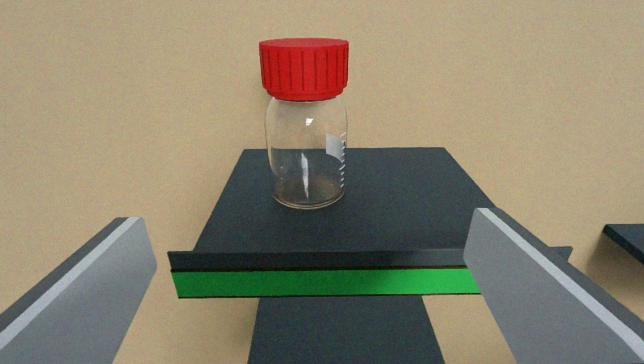

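>>> {"api": "move", "payload": {
  "target": {"side":"left","x":0.27,"y":0.4075,"z":1.427,"quat_wxyz":[0.5,0.5,-0.5,-0.5]},
  "min_time_s": 0.8,
  "cameras": []
}}

>>> {"api": "move", "payload": {
  "target": {"side":"left","x":0.325,"y":0.4075,"z":1.424,"quat_wxyz":[0.5,0.5,-0.5,-0.5]},
  "min_time_s": 0.8,
  "cameras": ["left_wrist_camera"]
}}

Scene clock: 66.63 s.
Joint torques (N m): left_arm=[-14.63 16.71 6.01 -2.94 -0.68 -2.06 0.03] | right_arm=[-5.92 -10.24 -6.13 -6.69 0.82 -1.32 0.02]
External joint torques (N m): left_arm=[-0.84 1.76 -1.52 0.36 -0.21 -0.13 0.02] | right_arm=[0.64 -0.96 0.78 0.67 0.01 0.16 0.03]
Wrist force (N): left_arm=[2.1 -4.0 1.2] | right_arm=[3.0 4.2 0.3]
Wrist torque (N m): left_arm=[0.07 0.24 0.04] | right_arm=[-0.17 0.10 -0.11]
Wrist force, peak (N): left_arm=[1.9 -4.8 0.6] | right_arm=[3.4 5.0 1.0]
move: done
base_odometry: x=+3.379 y=+0.483 heading=+0.187
lidar_m: 0.45 0.47 0.65 1.32 2.11 3.07 5.39 3.02 2.42 1.67 0.64 0.47
base_status: not commanded
joint_positions: torso_squat_rad=+0.350 torso_shift_rad=+0.000 torso_pitch_rad=+0.000 torso_yaw_rad=+0.000 left_shoulder_pitch_rad=-0.438 left_shoulder_roll_rad=+1.021 left_shoulder_yaw_rad=+0.409 left_elbow_rad=-1.993 left_forearm_roll_rad=+0.787 left_wrist_pitch_rad=+1.017 left_hand_roll_rad=-1.255 left_gripper_m=+0.100 right_shoulder_pitch_rad=+0.248 right_shoulder_roll_rad=-0.714 right_shoulder_yaw_rad=-0.085 right_elbow_rad=-2.389 right_forearm_roll_rad=+0.007 right_wrist_pitch_rad=+0.588 right_hand_roll_rad=+0.841 right_gripper_m=+0.100 head_pan_rad=+0.300 head_tilt_rad=+0.300
joint_status: all done
wheel_motors_off: 0
motor_effort: left_wheel=-2(2) right_wheel=+2(2)
chest: x=-0.2280 y=-0.0002 z=+1.2475 quat_wxyz=(+1.000, +0.000, +0.000, +0.000) (m; base frame)
left_hand: x=+0.2699 y=+0.4075 z=+1.4272 quat_wxyz=(+0.500, +0.500, -0.500, -0.500) (m; base frame)
left_hand_status: reached (checked arc, planned for 0.8 s): 0 mm and 0.0 deg off.
right_hand: x=+0.1998 y=-0.3252 z=+1.2066 quat_wxyz=(+0.501, -0.499, -0.500, +0.500) (m; base frame)
pictures: none
No camera images: "cameras" was empty.

Scene clock: 67.77 s.
Joint torques (N m): left_arm=[-17.54 14.71 6.28 -4.18 -0.49 -2 0.2] | right_arm=[-6.33 -9.78 -5.81 -7.1 0.74 -1.27 0]
External joint torques (N m): left_arm=[-0.87 -0.02 -1.43 0.41 -0.15 -0.04 0.19] | right_arm=[0.23 -0.49 1.1 0.27 -0.07 0.2 0]
Wrist force (N): left_arm=[1.7 -4.4 1.0] | right_arm=[3.4 4.8 0.9]
Wrist torque (N m): left_arm=[0.11 0.20 0.04] | right_arm=[-0.26 0.09 -0.10]
Wrist force, peak (N): left_arm=[1.9 -4.5 1.4] | right_arm=[3.2 5.6 0.4]
move: done
base_odometry: x=+3.379 y=+0.483 heading=+0.187
lidar_m: 0.45 0.47 0.65 1.32 2.11 3.07 5.39 3.02 2.42 1.68 0.64 0.47
base_status: not commanded
joint_positions: torso_squat_rad=+0.350 torso_shift_rad=+0.000 torso_pitch_rad=+0.000 torso_yaw_rad=+0.000 left_shoulder_pitch_rad=-0.610 left_shoulder_roll_rad=+0.987 left_shoulder_yaw_rad=+0.249 left_elbow_rad=-1.770 left_forearm_roll_rad=+0.733 left_wrist_pitch_rad=+0.920 left_hand_roll_rad=-1.317 left_gripper_m=+0.100 right_shoulder_pitch_rad=+0.248 right_shoulder_roll_rad=-0.714 right_shoulder_yaw_rad=-0.085 right_elbow_rad=-2.389 right_forearm_roll_rad=+0.007 right_wrist_pitch_rad=+0.588 right_hand_roll_rad=+0.841 right_gripper_m=+0.100 head_pan_rad=+0.300 head_tilt_rad=+0.300
joint_status: all done
wheel_motors_off: 0
motor_effort: left_wheel=-2(2) right_wheel=+2(3)
chest: x=-0.2280 y=-0.0002 z=+1.2475 quat_wxyz=(+1.000, +0.000, +0.000, +0.000) (m; base frame)
left_hand: x=+0.3248 y=+0.4076 z=+1.4243 quat_wxyz=(+0.500, +0.500, -0.500, -0.500) (m; base frame)
left_hand_status: reached (checked arc, planned for 0.8 s): 0 mm and 0.0 deg off.
right_hand: x=+0.1998 y=-0.3252 z=+1.2066 quat_wxyz=(+0.501, -0.499, -0.500, +0.500) (m; base frame)
pictures: left_wrist_camera
camera_calibration:
left_wrist_camera: T_world_to_cam=[[-0.0358035, -0.999345, -0.00532662, 0.425468], [-0.466293, 0.0214197, -0.884371, 1.42971], [0.883905, -0.0291798, -0.466755, 0.463804], [0, 0, 0, 1]] pos_world=[0.271938, 0.408099, 1.48314]

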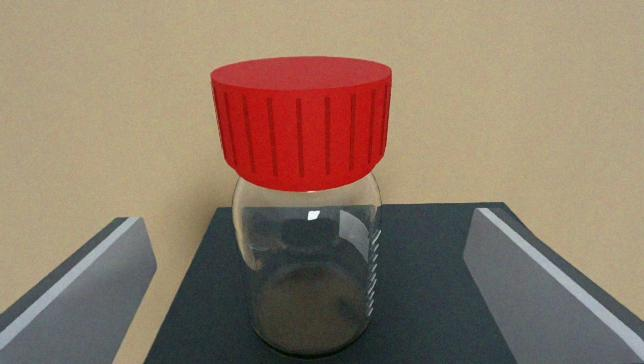

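>>> {"api": "move", "payload": {
  "target": {"side":"left","x":0.364,"y":0.409,"z":1.42,"quat_wxyz":[0.5,0.5,-0.5,-0.5]},
  "min_time_s": 0.8,
  "cameras": ["left_wrist_camera"]
}}

Scene clock: 70.00 s.
Joint torques (N m): left_arm=[-19.74 14.35 5.89 -4.94 -0.36 -2.18 0.02] | right_arm=[-5.77 -9.72 -6.05 -6.73 0.63 -1.43 0.02]
External joint torques (N m): left_arm=[-1.08 -0.13 -1.54 0.66 -0.16 -0.18 0] | right_arm=[0.79 -0.43 0.85 0.64 -0.18 0.04 0.02]
Wrist force (N): left_arm=[1.9 -4.5 1.3] | right_arm=[2.6 4.5 0.7]
Wrist torque (N m): left_arm=[0.12 0.22 0.03] | right_arm=[-0.24 0.03 -0.14]
Wrist force, peak (N): left_arm=[2.2 -4.7 1.3] | right_arm=[3.3 5.2 0.8]
move: done
base_odometry: x=+3.379 y=+0.483 heading=+0.187
lidar_m: 0.45 0.47 0.65 1.32 2.12 3.07 5.39 3.01 2.42 1.68 0.64 0.47
base_status: not commanded
joint_positions: torso_squat_rad=+0.350 torso_shift_rad=+0.000 torso_pitch_rad=+0.000 torso_yaw_rad=+0.000 left_shoulder_pitch_rad=-0.728 left_shoulder_roll_rad=+0.945 left_shoulder_yaw_rad=+0.166 left_elbow_rad=-1.589 left_forearm_roll_rad=+0.716 left_wrist_pitch_rad=+0.844 left_hand_roll_rad=-1.390 left_gripper_m=+0.100 right_shoulder_pitch_rad=+0.248 right_shoulder_roll_rad=-0.714 right_shoulder_yaw_rad=-0.085 right_elbow_rad=-2.389 right_forearm_roll_rad=+0.007 right_wrist_pitch_rad=+0.588 right_hand_roll_rad=+0.841 right_gripper_m=+0.100 head_pan_rad=+0.300 head_tilt_rad=+0.300
joint_status: all done
wheel_motors_off: 0
motor_effort: left_wheel=-2(2) right_wheel=+1(3)
chest: x=-0.2280 y=-0.0002 z=+1.2475 quat_wxyz=(+1.000, +0.000, +0.000, +0.000) (m; base frame)
left_hand: x=+0.3629 y=+0.4089 z=+1.4202 quat_wxyz=(+0.500, +0.501, -0.500, -0.499) (m; base frame)
left_hand_status: reached (checked arc, planned for 0.8 s): 1 mm and 0.1 deg off.
right_hand: x=+0.1998 y=-0.3252 z=+1.2066 quat_wxyz=(+0.501, -0.499, -0.500, +0.500) (m; base frame)
pictures: left_wrist_camera
camera_calibration:
left_wrist_camera: T_world_to_cam=[[-0.0346783, -0.999385, -0.00513122, 0.427484], [-0.46602, 0.0207122, -0.884532, 1.44413], [0.884094, -0.0282828, -0.466452, 0.427419], [0, 0, 0, 1]] pos_world=[0.309939, 0.409399, 1.47894]

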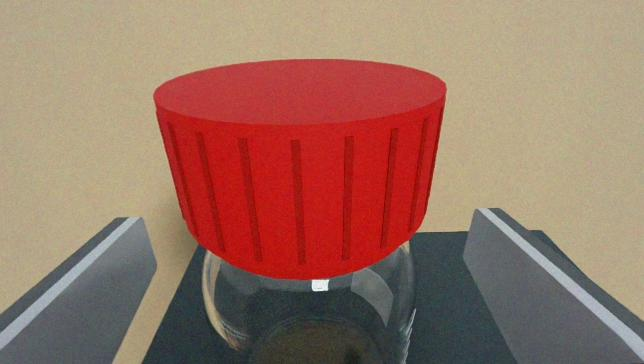

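>>> {"api": "move", "payload": {
  "target": {"side":"left","x":0.364,"y":0.411,"z":1.417,"quat_wxyz":[0.5,0.5,-0.5,-0.5]},
  "min_time_s": 0.5,
  "cameras": []
}}

>>> {"api": "move", "payload": {
  "joints": {"left_gripper_m":0.045},
  "cameras": ["left_wrist_camera"]
}}

Scene clock: 71.50 s.
Joint torques (N m): left_arm=[-18.43 14.92 8.73 -4.89 -0.21 -2.3 0.03] | right_arm=[-6.82 -9.81 -6.24 -6.95 0.76 -1.4 -0.02]
External joint torques (N m): left_arm=[0.23 0.35 1.28 0.77 -0.02 -0.3 0.02] | right_arm=[-0.26 -0.53 0.67 0.42 -0.06 0.07 -0.01]
Wrist force (N): left_arm=[1.7 -4.3 0.9] | right_arm=[2.6 3.8 0.7]
Wrist torque (N m): left_arm=[0.09 0.19 0.04] | right_arm=[-0.21 0.01 -0.09]
Wrist force, peak (N): left_arm=[2.0 -4.7 1.2] | right_arm=[3.2 5.0 1.4]
move: done
base_odometry: x=+3.379 y=+0.483 heading=+0.187
lidar_m: 0.45 0.47 0.65 1.32 2.12 3.07 5.39 3.01 2.42 1.69 0.63 0.47
base_status: not commanded
joint_positions: torso_squat_rad=+0.350 torso_shift_rad=+0.000 torso_pitch_rad=+0.000 torso_yaw_rad=+0.000 left_shoulder_pitch_rad=-0.722 left_shoulder_roll_rad=+0.945 left_shoulder_yaw_rad=+0.166 left_elbow_rad=-1.582 left_forearm_roll_rad=+0.724 left_wrist_pitch_rad=+0.833 left_hand_roll_rad=-1.399 left_gripper_m=+0.100 right_shoulder_pitch_rad=+0.248 right_shoulder_roll_rad=-0.714 right_shoulder_yaw_rad=-0.085 right_elbow_rad=-2.389 right_forearm_roll_rad=+0.007 right_wrist_pitch_rad=+0.588 right_hand_roll_rad=+0.841 right_gripper_m=+0.100 head_pan_rad=+0.300 head_tilt_rad=+0.300
joint_status: all done
wheel_motors_off: 0
motor_effort: left_wheel=-2(2) right_wheel=+2(3)
chest: x=-0.2280 y=-0.0002 z=+1.2475 quat_wxyz=(+1.000, +0.000, +0.000, +0.000) (m; base frame)
left_hand: x=+0.3639 y=+0.4108 z=+1.4173 quat_wxyz=(+0.500, +0.500, -0.500, -0.500) (m; base frame)
left_hand_status: reached (checked arc, planned for 0.5 s): 0 mm and 0.0 deg off.
right_hand: x=+0.1998 y=-0.3252 z=+1.2066 quat_wxyz=(+0.501, -0.499, -0.500, +0.500) (m; base frame)
pictures: none
No camera images: "cameras" was empty.

Scene clock: 72.63 s.
Joint torques (N m): left_arm=[-18.35 15.01 8.71 -4.96 -0.14 -2.36 -0.12] | right_arm=[-6.14 -10.63 -5.98 -6.69 0.81 -1.45 0]
External joint torques (N m): left_arm=[0.3 0.45 1.26 0.7 0.05 -0.37 -0.13] | right_arm=[0.42 -1.35 0.93 0.68 -0.01 0.03 0.01]
Wrist force (N): left_arm=[2.0 -4.3 1.1] | right_arm=[2.8 4.6 0.2]
Wrist torque (N m): left_arm=[0.09 0.21 0.06] | right_arm=[-0.23 0.06 -0.08]
Wrist force, peak (N): left_arm=[2.3 -4.5 1.3] | right_arm=[3.7 4.9 1.1]
move: off_target
base_odometry: x=+3.379 y=+0.483 heading=+0.187
lidar_m: 0.45 0.47 0.65 1.32 2.12 3.07 5.39 3.02 2.42 1.69 0.64 0.47
base_status: not commanded
joint_positions: torso_squat_rad=+0.350 torso_shift_rad=+0.000 torso_pitch_rad=+0.000 torso_yaw_rad=+0.000 left_shoulder_pitch_rad=-0.722 left_shoulder_roll_rad=+0.945 left_shoulder_yaw_rad=+0.166 left_elbow_rad=-1.582 left_forearm_roll_rad=+0.724 left_wrist_pitch_rad=+0.833 left_hand_roll_rad=-1.399 left_gripper_m=+0.055 right_shoulder_pitch_rad=+0.248 right_shoulder_roll_rad=-0.714 right_shoulder_yaw_rad=-0.085 right_elbow_rad=-2.389 right_forearm_roll_rad=+0.007 right_wrist_pitch_rad=+0.588 right_hand_roll_rad=+0.841 right_gripper_m=+0.100 head_pan_rad=+0.300 head_tilt_rad=+0.300
joint_status: left_gripper_m off_target (ended at +0.055, target +0.045)
wheel_motors_off: 0
motor_effort: left_wheel=-2(2) right_wheel=+1(3)
chest: x=-0.2280 y=-0.0002 z=+1.2475 quat_wxyz=(+1.000, +0.000, +0.000, +0.000) (m; base frame)
left_hand: x=+0.3639 y=+0.4108 z=+1.4173 quat_wxyz=(+0.500, +0.500, -0.500, -0.500) (m; base frame)
right_hand: x=+0.1998 y=-0.3252 z=+1.2066 quat_wxyz=(+0.501, -0.499, -0.500, +0.500) (m; base frame)
pictures: left_wrist_camera
camera_calibration:
left_wrist_camera: T_world_to_cam=[[-0.0358965, -0.99934, -0.00549564, 0.430306], [-0.466405, 0.0216164, -0.884307, 1.44154], [0.883843, -0.0291803, -0.466873, 0.426265], [0, 0, 0, 1]] pos_world=[0.311038, 0.411299, 1.47614]

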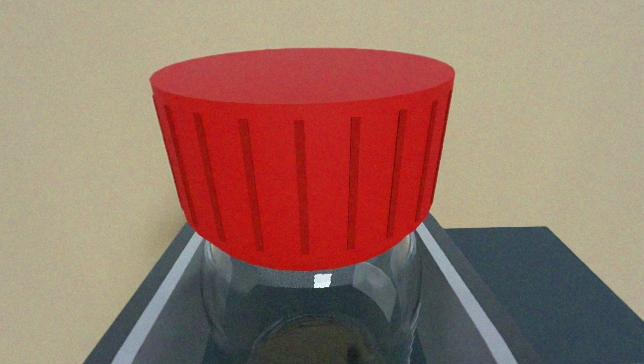

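>>> {"api": "move", "payload": {
  "target": {"side":"left","x":0.364,"y":0.411,"z":1.454,"quat_wxyz":[0.5,0.5,-0.5,-0.5]},
  "min_time_s": 0.8,
  "cameras": []
}}

>>> {"api": "move", "payload": {
  "target": {"side":"left","x":0.29,"y":0.404,"z":1.457,"quat_wxyz":[0.5,0.5,-0.5,-0.5]},
  "min_time_s": 0.9,
  "cameras": []
}}

>>> {"api": "move", "payload": {
  "target": {"side":"left","x":0.205,"y":0.39,"z":1.44,"quat_wxyz":[0.5,0.5,-0.5,-0.5]},
  "min_time_s": 1.0,
  "cameras": ["left_wrist_camera"]
}}

>>> {"api": "move", "payload": {
  "target": {"side":"left","x":0.205,"y":0.387,"z":1.35,"quat_wxyz":[0.5,0.5,-0.5,-0.5]},
  "min_time_s": 1.0,
  "cameras": []
}}

>>> {"api": "move", "payload": {
  "target": {"side":"left","x":0.215,"y":0.385,"z":1.262,"quat_wxyz":[0.5,0.5,-0.5,-0.5]},
  "min_time_s": 1.0,
  "cameras": ["left_wrist_camera","head_camera"]
}}

Scene clock: 75.33 s.
Joint torques (N m): left_arm=[-20.83 16.1 5.82 -4.92 -0.18 -2.34 0.09] | right_arm=[-6.28 -10.1 -5.8 -6.81 0.92 -1.47 -0.09]
External joint torques (N m): left_arm=[-1.8 1.93 -1.32 0.4 0.01 -0.34 0.08] | right_arm=[0.28 -0.82 1.11 0.55 0.1 0.01 -0.08]
Wrist force (N): left_arm=[1.9 -6.0 1.0] | right_arm=[2.8 4.4 0.2]
Wrist torque (N m): left_arm=[0.10 0.22 0.04] | right_arm=[-0.20 0.01 -0.12]
Wrist force, peak (N): left_arm=[1.7 -6.3 1.2] | right_arm=[3.3 5.4 0.4]
move: done
base_odometry: x=+3.379 y=+0.483 heading=+0.187
lidar_m: 0.45 0.47 0.65 1.32 2.12 3.08 5.39 3.02 2.43 1.68 0.64 0.47
base_status: not commanded
joint_positions: torso_squat_rad=+0.350 torso_shift_rad=+0.000 torso_pitch_rad=+0.000 torso_yaw_rad=+0.000 left_shoulder_pitch_rad=-0.833 left_shoulder_roll_rad=+0.984 left_shoulder_yaw_rad=+0.148 left_elbow_rad=-1.525 left_forearm_roll_rad=+0.754 left_wrist_pitch_rad=+0.892 left_hand_roll_rad=-1.408 left_gripper_m=+0.055 right_shoulder_pitch_rad=+0.248 right_shoulder_roll_rad=-0.714 right_shoulder_yaw_rad=-0.085 right_elbow_rad=-2.389 right_forearm_roll_rad=+0.007 right_wrist_pitch_rad=+0.588 right_hand_roll_rad=+0.841 right_gripper_m=+0.100 head_pan_rad=+0.300 head_tilt_rad=+0.300
joint_status: all done
wheel_motors_off: 0
motor_effort: left_wheel=-2(2) right_wheel=+2(3)
chest: x=-0.2280 y=-0.0002 z=+1.2475 quat_wxyz=(+1.000, +0.000, +0.000, +0.000) (m; base frame)
left_hand: x=+0.3638 y=+0.4110 z=+1.4541 quat_wxyz=(+0.500, +0.500, -0.500, -0.500) (m; base frame)
left_hand_status: reached (checked arc, planned for 0.8 s): 0 mm and 0.0 deg off.
right_hand: x=+0.1998 y=-0.3252 z=+1.2066 quat_wxyz=(+0.501, -0.499, -0.500, +0.500) (m; base frame)
pictures: none
No camera images: "cameras" was empty.

Scene clock: 76.57 s.
Joint torques (N m): left_arm=[-16.23 16.4 8.92 -4.08 -0.48 -2.26 0.35] | right_arm=[-6.1 -10.39 -5.93 -6.64 0.69 -1.36 0.01]
External joint torques (N m): left_arm=[-1.09 1.64 1.16 -0.97 0.02 -0.34 0.33] | right_arm=[0.46 -1.11 0.98 0.72 -0.13 0.12 0.01]
Wrist force (N): left_arm=[1.9 -5.8 1.0] | right_arm=[3.2 4.8 0.8]
Wrist torque (N m): left_arm=[0.07 0.22 -0.09] | right_arm=[-0.32 0.08 -0.12]
Wrist force, peak (N): left_arm=[2.1 -6.5 1.0] | right_arm=[2.8 5.1 0.7]
move: done
base_odometry: x=+3.379 y=+0.483 heading=+0.187
lidar_m: 0.44 0.47 0.64 1.32 2.11 3.08 5.39 3.02 2.42 1.68 0.63 0.47
base_status: not commanded
joint_positions: torso_squat_rad=+0.350 torso_shift_rad=+0.000 torso_pitch_rad=+0.000 torso_yaw_rad=+0.000 left_shoulder_pitch_rad=-0.594 left_shoulder_roll_rad=+1.082 left_shoulder_yaw_rad=+0.309 left_elbow_rad=-1.874 left_forearm_roll_rad=+0.794 left_wrist_pitch_rad=+1.024 left_hand_roll_rad=-1.240 left_gripper_m=+0.055 right_shoulder_pitch_rad=+0.248 right_shoulder_roll_rad=-0.714 right_shoulder_yaw_rad=-0.085 right_elbow_rad=-2.389 right_forearm_roll_rad=+0.007 right_wrist_pitch_rad=+0.588 right_hand_roll_rad=+0.841 right_gripper_m=+0.100 head_pan_rad=+0.300 head_tilt_rad=+0.300
joint_status: all done
wheel_motors_off: 0
motor_effort: left_wheel=-2(2) right_wheel=+1(3)
chest: x=-0.2280 y=-0.0002 z=+1.2475 quat_wxyz=(+1.000, +0.000, +0.000, +0.000) (m; base frame)
left_hand: x=+0.2903 y=+0.4040 z=+1.4570 quat_wxyz=(+0.500, +0.500, -0.500, -0.500) (m; base frame)
left_hand_status: reached (checked arc, planned for 0.9 s): 0 mm and 0.1 deg off.
right_hand: x=+0.1998 y=-0.3252 z=+1.2065 quat_wxyz=(+0.501, -0.499, -0.500, +0.500) (m; base frame)
pictures: none
No camera images: "cameras" was empty.

Scene clock: 77.90 s.
Joint torques (N m): left_arm=[-11.91 14.92 7.66 -1.88 -0.79 -2.18 0.36] | right_arm=[-5.93 -10.86 -5.96 -6.84 0.64 -1.43 -0.19]
External joint torques (N m): left_arm=[-1.25 0.44 0.68 -0.71 -0.04 -0.35 0.34] | right_arm=[0.63 -1.58 0.95 0.53 -0.18 0.04 -0.19]
Wrist force (N): left_arm=[1.9 -5.8 0.9] | right_arm=[2.7 3.8 0.8]
Wrist torque (N m): left_arm=[0.07 0.22 -0.10] | right_arm=[-0.13 0.05 -0.06]
Wrist force, peak (N): left_arm=[1.5 -6.3 1.3] | right_arm=[3.2 5.2 1.3]
move: done
base_odometry: x=+3.379 y=+0.483 heading=+0.187
lidar_m: 0.45 0.47 0.65 1.32 2.12 3.08 5.39 3.01 2.42 1.67 0.64 0.47
base_status: not commanded
joint_positions: torso_squat_rad=+0.350 torso_shift_rad=+0.000 torso_pitch_rad=+0.000 torso_yaw_rad=+0.000 left_shoulder_pitch_rad=-0.291 left_shoulder_roll_rad=+1.076 left_shoulder_yaw_rad=+0.591 left_elbow_rad=-2.241 left_forearm_roll_rad=+0.858 left_wrist_pitch_rad=+1.154 left_hand_roll_rad=-1.126 left_gripper_m=+0.055 right_shoulder_pitch_rad=+0.248 right_shoulder_roll_rad=-0.714 right_shoulder_yaw_rad=-0.085 right_elbow_rad=-2.389 right_forearm_roll_rad=+0.007 right_wrist_pitch_rad=+0.588 right_hand_roll_rad=+0.841 right_gripper_m=+0.100 head_pan_rad=+0.300 head_tilt_rad=+0.300
joint_status: all done
wheel_motors_off: 0
motor_effort: left_wheel=-2(2) right_wheel=+1(2)
chest: x=-0.2280 y=-0.0002 z=+1.2475 quat_wxyz=(+1.000, +0.000, +0.000, +0.000) (m; base frame)
left_hand: x=+0.2057 y=+0.3902 z=+1.4402 quat_wxyz=(+0.501, +0.500, -0.499, -0.500) (m; base frame)
left_hand_status: reached (checked arc, planned for 1.0 s): 1 mm and 0.1 deg off.
right_hand: x=+0.1998 y=-0.3252 z=+1.2065 quat_wxyz=(+0.501, -0.499, -0.500, +0.500) (m; base frame)
pictures: left_wrist_camera
camera_calibration:
left_wrist_camera: T_world_to_cam=[[-0.0338995, -0.999408, -0.00592582, 0.40444], [-0.467805, 0.0211068, -0.88358, 1.38782], [0.883181, -0.0271807, -0.468244, 0.577469], [0, 0, 0, 1]] pos_world=[0.152929, 0.390604, 1.49904]

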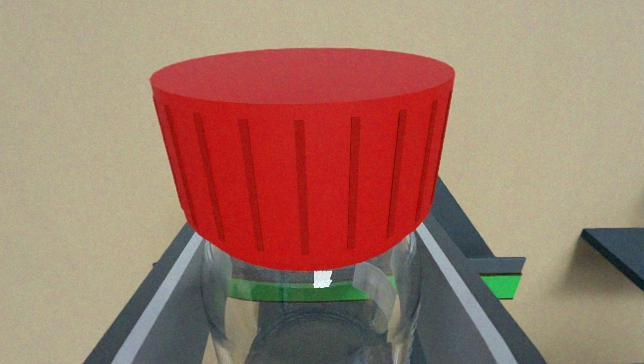

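Scene clock: 79.23 s.
Joint torques (N m): left_arm=[-10.29 13.47 5.53 -5.29 -0.7 -2.48 0.12] | right_arm=[-6.11 -10.39 -6.23 -6.61 0.65 -1.26 -0.2]
External joint torques (N m): left_arm=[-0.87 0.58 -1.13 -1.52 -0.23 -0.55 0.11] | right_arm=[0.45 -1.11 0.68 0.75 -0.17 0.22 -0.19]
Wrist force (N): left_arm=[1.7 -5.8 1.1] | right_arm=[3.0 4.3 0.7]
Wrist torque (N m): left_arm=[0.08 0.21 0.02] | right_arm=[-0.22 0.07 -0.12]
Wrist force, peak (N): left_arm=[1.8 -6.5 0.9] | right_arm=[3.2 5.1 0.5]
move: done
base_odometry: x=+3.379 y=+0.483 heading=+0.187
lidar_m: 0.44 0.47 0.65 1.32 2.11 3.07 5.39 3.02 2.42 1.69 0.64 0.47
base_status: not commanded
joint_positions: torso_squat_rad=+0.350 torso_shift_rad=+0.000 torso_pitch_rad=+0.000 torso_yaw_rad=+0.000 left_shoulder_pitch_rad=-0.066 left_shoulder_roll_rad=+0.818 left_shoulder_yaw_rad=+0.558 left_elbow_rad=-2.348 left_forearm_roll_rad=+0.725 left_wrist_pitch_rad=+0.987 left_hand_roll_rad=-1.245 left_gripper_m=+0.055 right_shoulder_pitch_rad=+0.248 right_shoulder_roll_rad=-0.714 right_shoulder_yaw_rad=-0.085 right_elbow_rad=-2.389 right_forearm_roll_rad=+0.007 right_wrist_pitch_rad=+0.588 right_hand_roll_rad=+0.841 right_gripper_m=+0.100 head_pan_rad=+0.300 head_tilt_rad=+0.300
joint_status: all done
wheel_motors_off: 0
motor_effort: left_wheel=-1(2) right_wheel=+2(3)
chest: x=-0.2280 y=-0.0002 z=+1.2475 quat_wxyz=(+1.000, +0.000, +0.000, +0.000) (m; base frame)
left_hand: x=+0.2050 y=+0.3872 z=+1.3501 quat_wxyz=(+0.500, +0.500, -0.500, -0.500) (m; base frame)
left_hand_status: reached (checked arc, planned for 1.0 s): 0 mm and 0.0 deg off.
right_hand: x=+0.1998 y=-0.3252 z=+1.2065 quat_wxyz=(+0.501, -0.499, -0.500, +0.500) (m; base frame)
pictures: none
No camera images: "cameras" was empty.

Scene clock: 80.57 s.
Joint torques (N m): left_arm=[-9.68 11.1 4.88 -6.97 -0.52 -2.55 0.14] | right_arm=[-6.17 -10.34 -6.12 -6.78 0.84 -1.45 0.02]
External joint torques (N m): left_arm=[-1.1 0.11 -1.46 -0.21 -0.38 -0.55 0.12] | right_arm=[0.39 -1.06 0.79 0.59 0.02 0.02 0.03]
Wrist force (N): left_arm=[1.9 -5.9 1.1] | right_arm=[3.2 3.9 -0.4]
Wrist torque (N m): left_arm=[0.08 0.22 0.05] | right_arm=[-0.18 0.05 -0.15]
Wrist force, peak (N): left_arm=[2.1 -6.3 1.2] | right_arm=[2.4 5.6 0.7]
move: done
base_odometry: x=+3.379 y=+0.483 heading=+0.187
lidar_m: 0.44 0.47 0.65 1.32 2.12 3.07 5.39 3.02 2.42 1.69 0.64 0.47
base_status: not commanded
joint_positions: torso_squat_rad=+0.350 torso_shift_rad=+0.000 torso_pitch_rad=+0.000 torso_yaw_rad=+0.000 left_shoulder_pitch_rad=+0.089 left_shoulder_roll_rad=+0.620 left_shoulder_yaw_rad=+0.429 left_elbow_rad=-2.290 left_forearm_roll_rad=+0.628 left_wrist_pitch_rad=+0.729 left_hand_roll_rad=-1.409 left_gripper_m=+0.055 right_shoulder_pitch_rad=+0.248 right_shoulder_roll_rad=-0.714 right_shoulder_yaw_rad=-0.085 right_elbow_rad=-2.389 right_forearm_roll_rad=+0.007 right_wrist_pitch_rad=+0.588 right_hand_roll_rad=+0.841 right_gripper_m=+0.100 head_pan_rad=+0.300 head_tilt_rad=+0.300
joint_status: all done
wheel_motors_off: 0
motor_effort: left_wheel=-2(2) right_wheel=+1(3)
chest: x=-0.2280 y=-0.0002 z=+1.2475 quat_wxyz=(+1.000, +0.000, +0.000, +0.000) (m; base frame)
left_hand: x=+0.2149 y=+0.3851 z=+1.2621 quat_wxyz=(+0.500, +0.500, -0.500, -0.500) (m; base frame)
left_hand_status: reached (checked arc, planned for 1.0 s): 0 mm and 0.0 deg off.
right_hand: x=+0.1998 y=-0.3252 z=+1.2065 quat_wxyz=(+0.501, -0.499, -0.500, +0.500) (m; base frame)
pictures: head_camera, left_wrist_camera
camera_calibration:
head_camera: T_world_to_cam=[[0.267485, -0.963301, 0.0224279, 0.0271042], [-0.244433, -0.090351, -0.965448, 1.40564], [0.932043, 0.25276, -0.259631, 0.510959], [0, 0, 0, 1]] pos_world=[-0.139901, 0.0239601, 1.48912]
left_wrist_camera: T_world_to_cam=[[-0.0352659, -0.999365, -0.00512992, 0.397844], [-0.46691, 0.0210145, -0.884055, 1.23534], [0.883601, -0.0287817, -0.467355, 0.485272], [0, 0, 0, 1]] pos_world=[0.162035, 0.385598, 1.32094]

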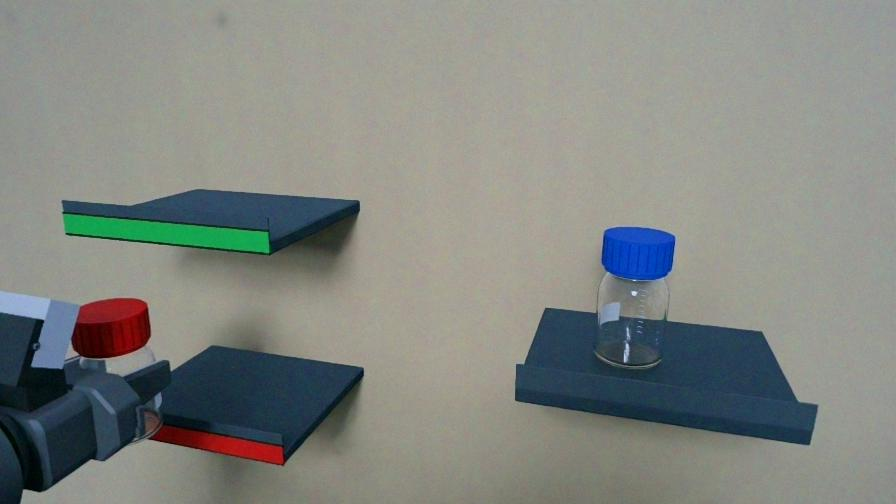

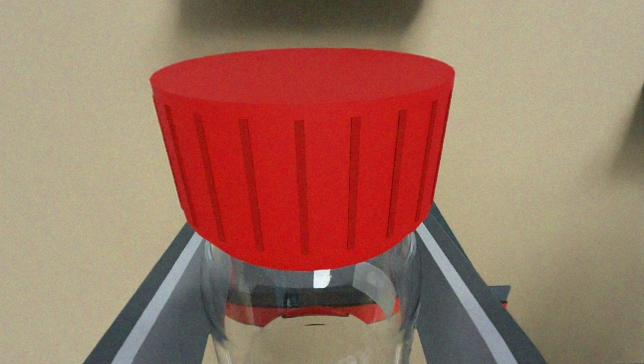

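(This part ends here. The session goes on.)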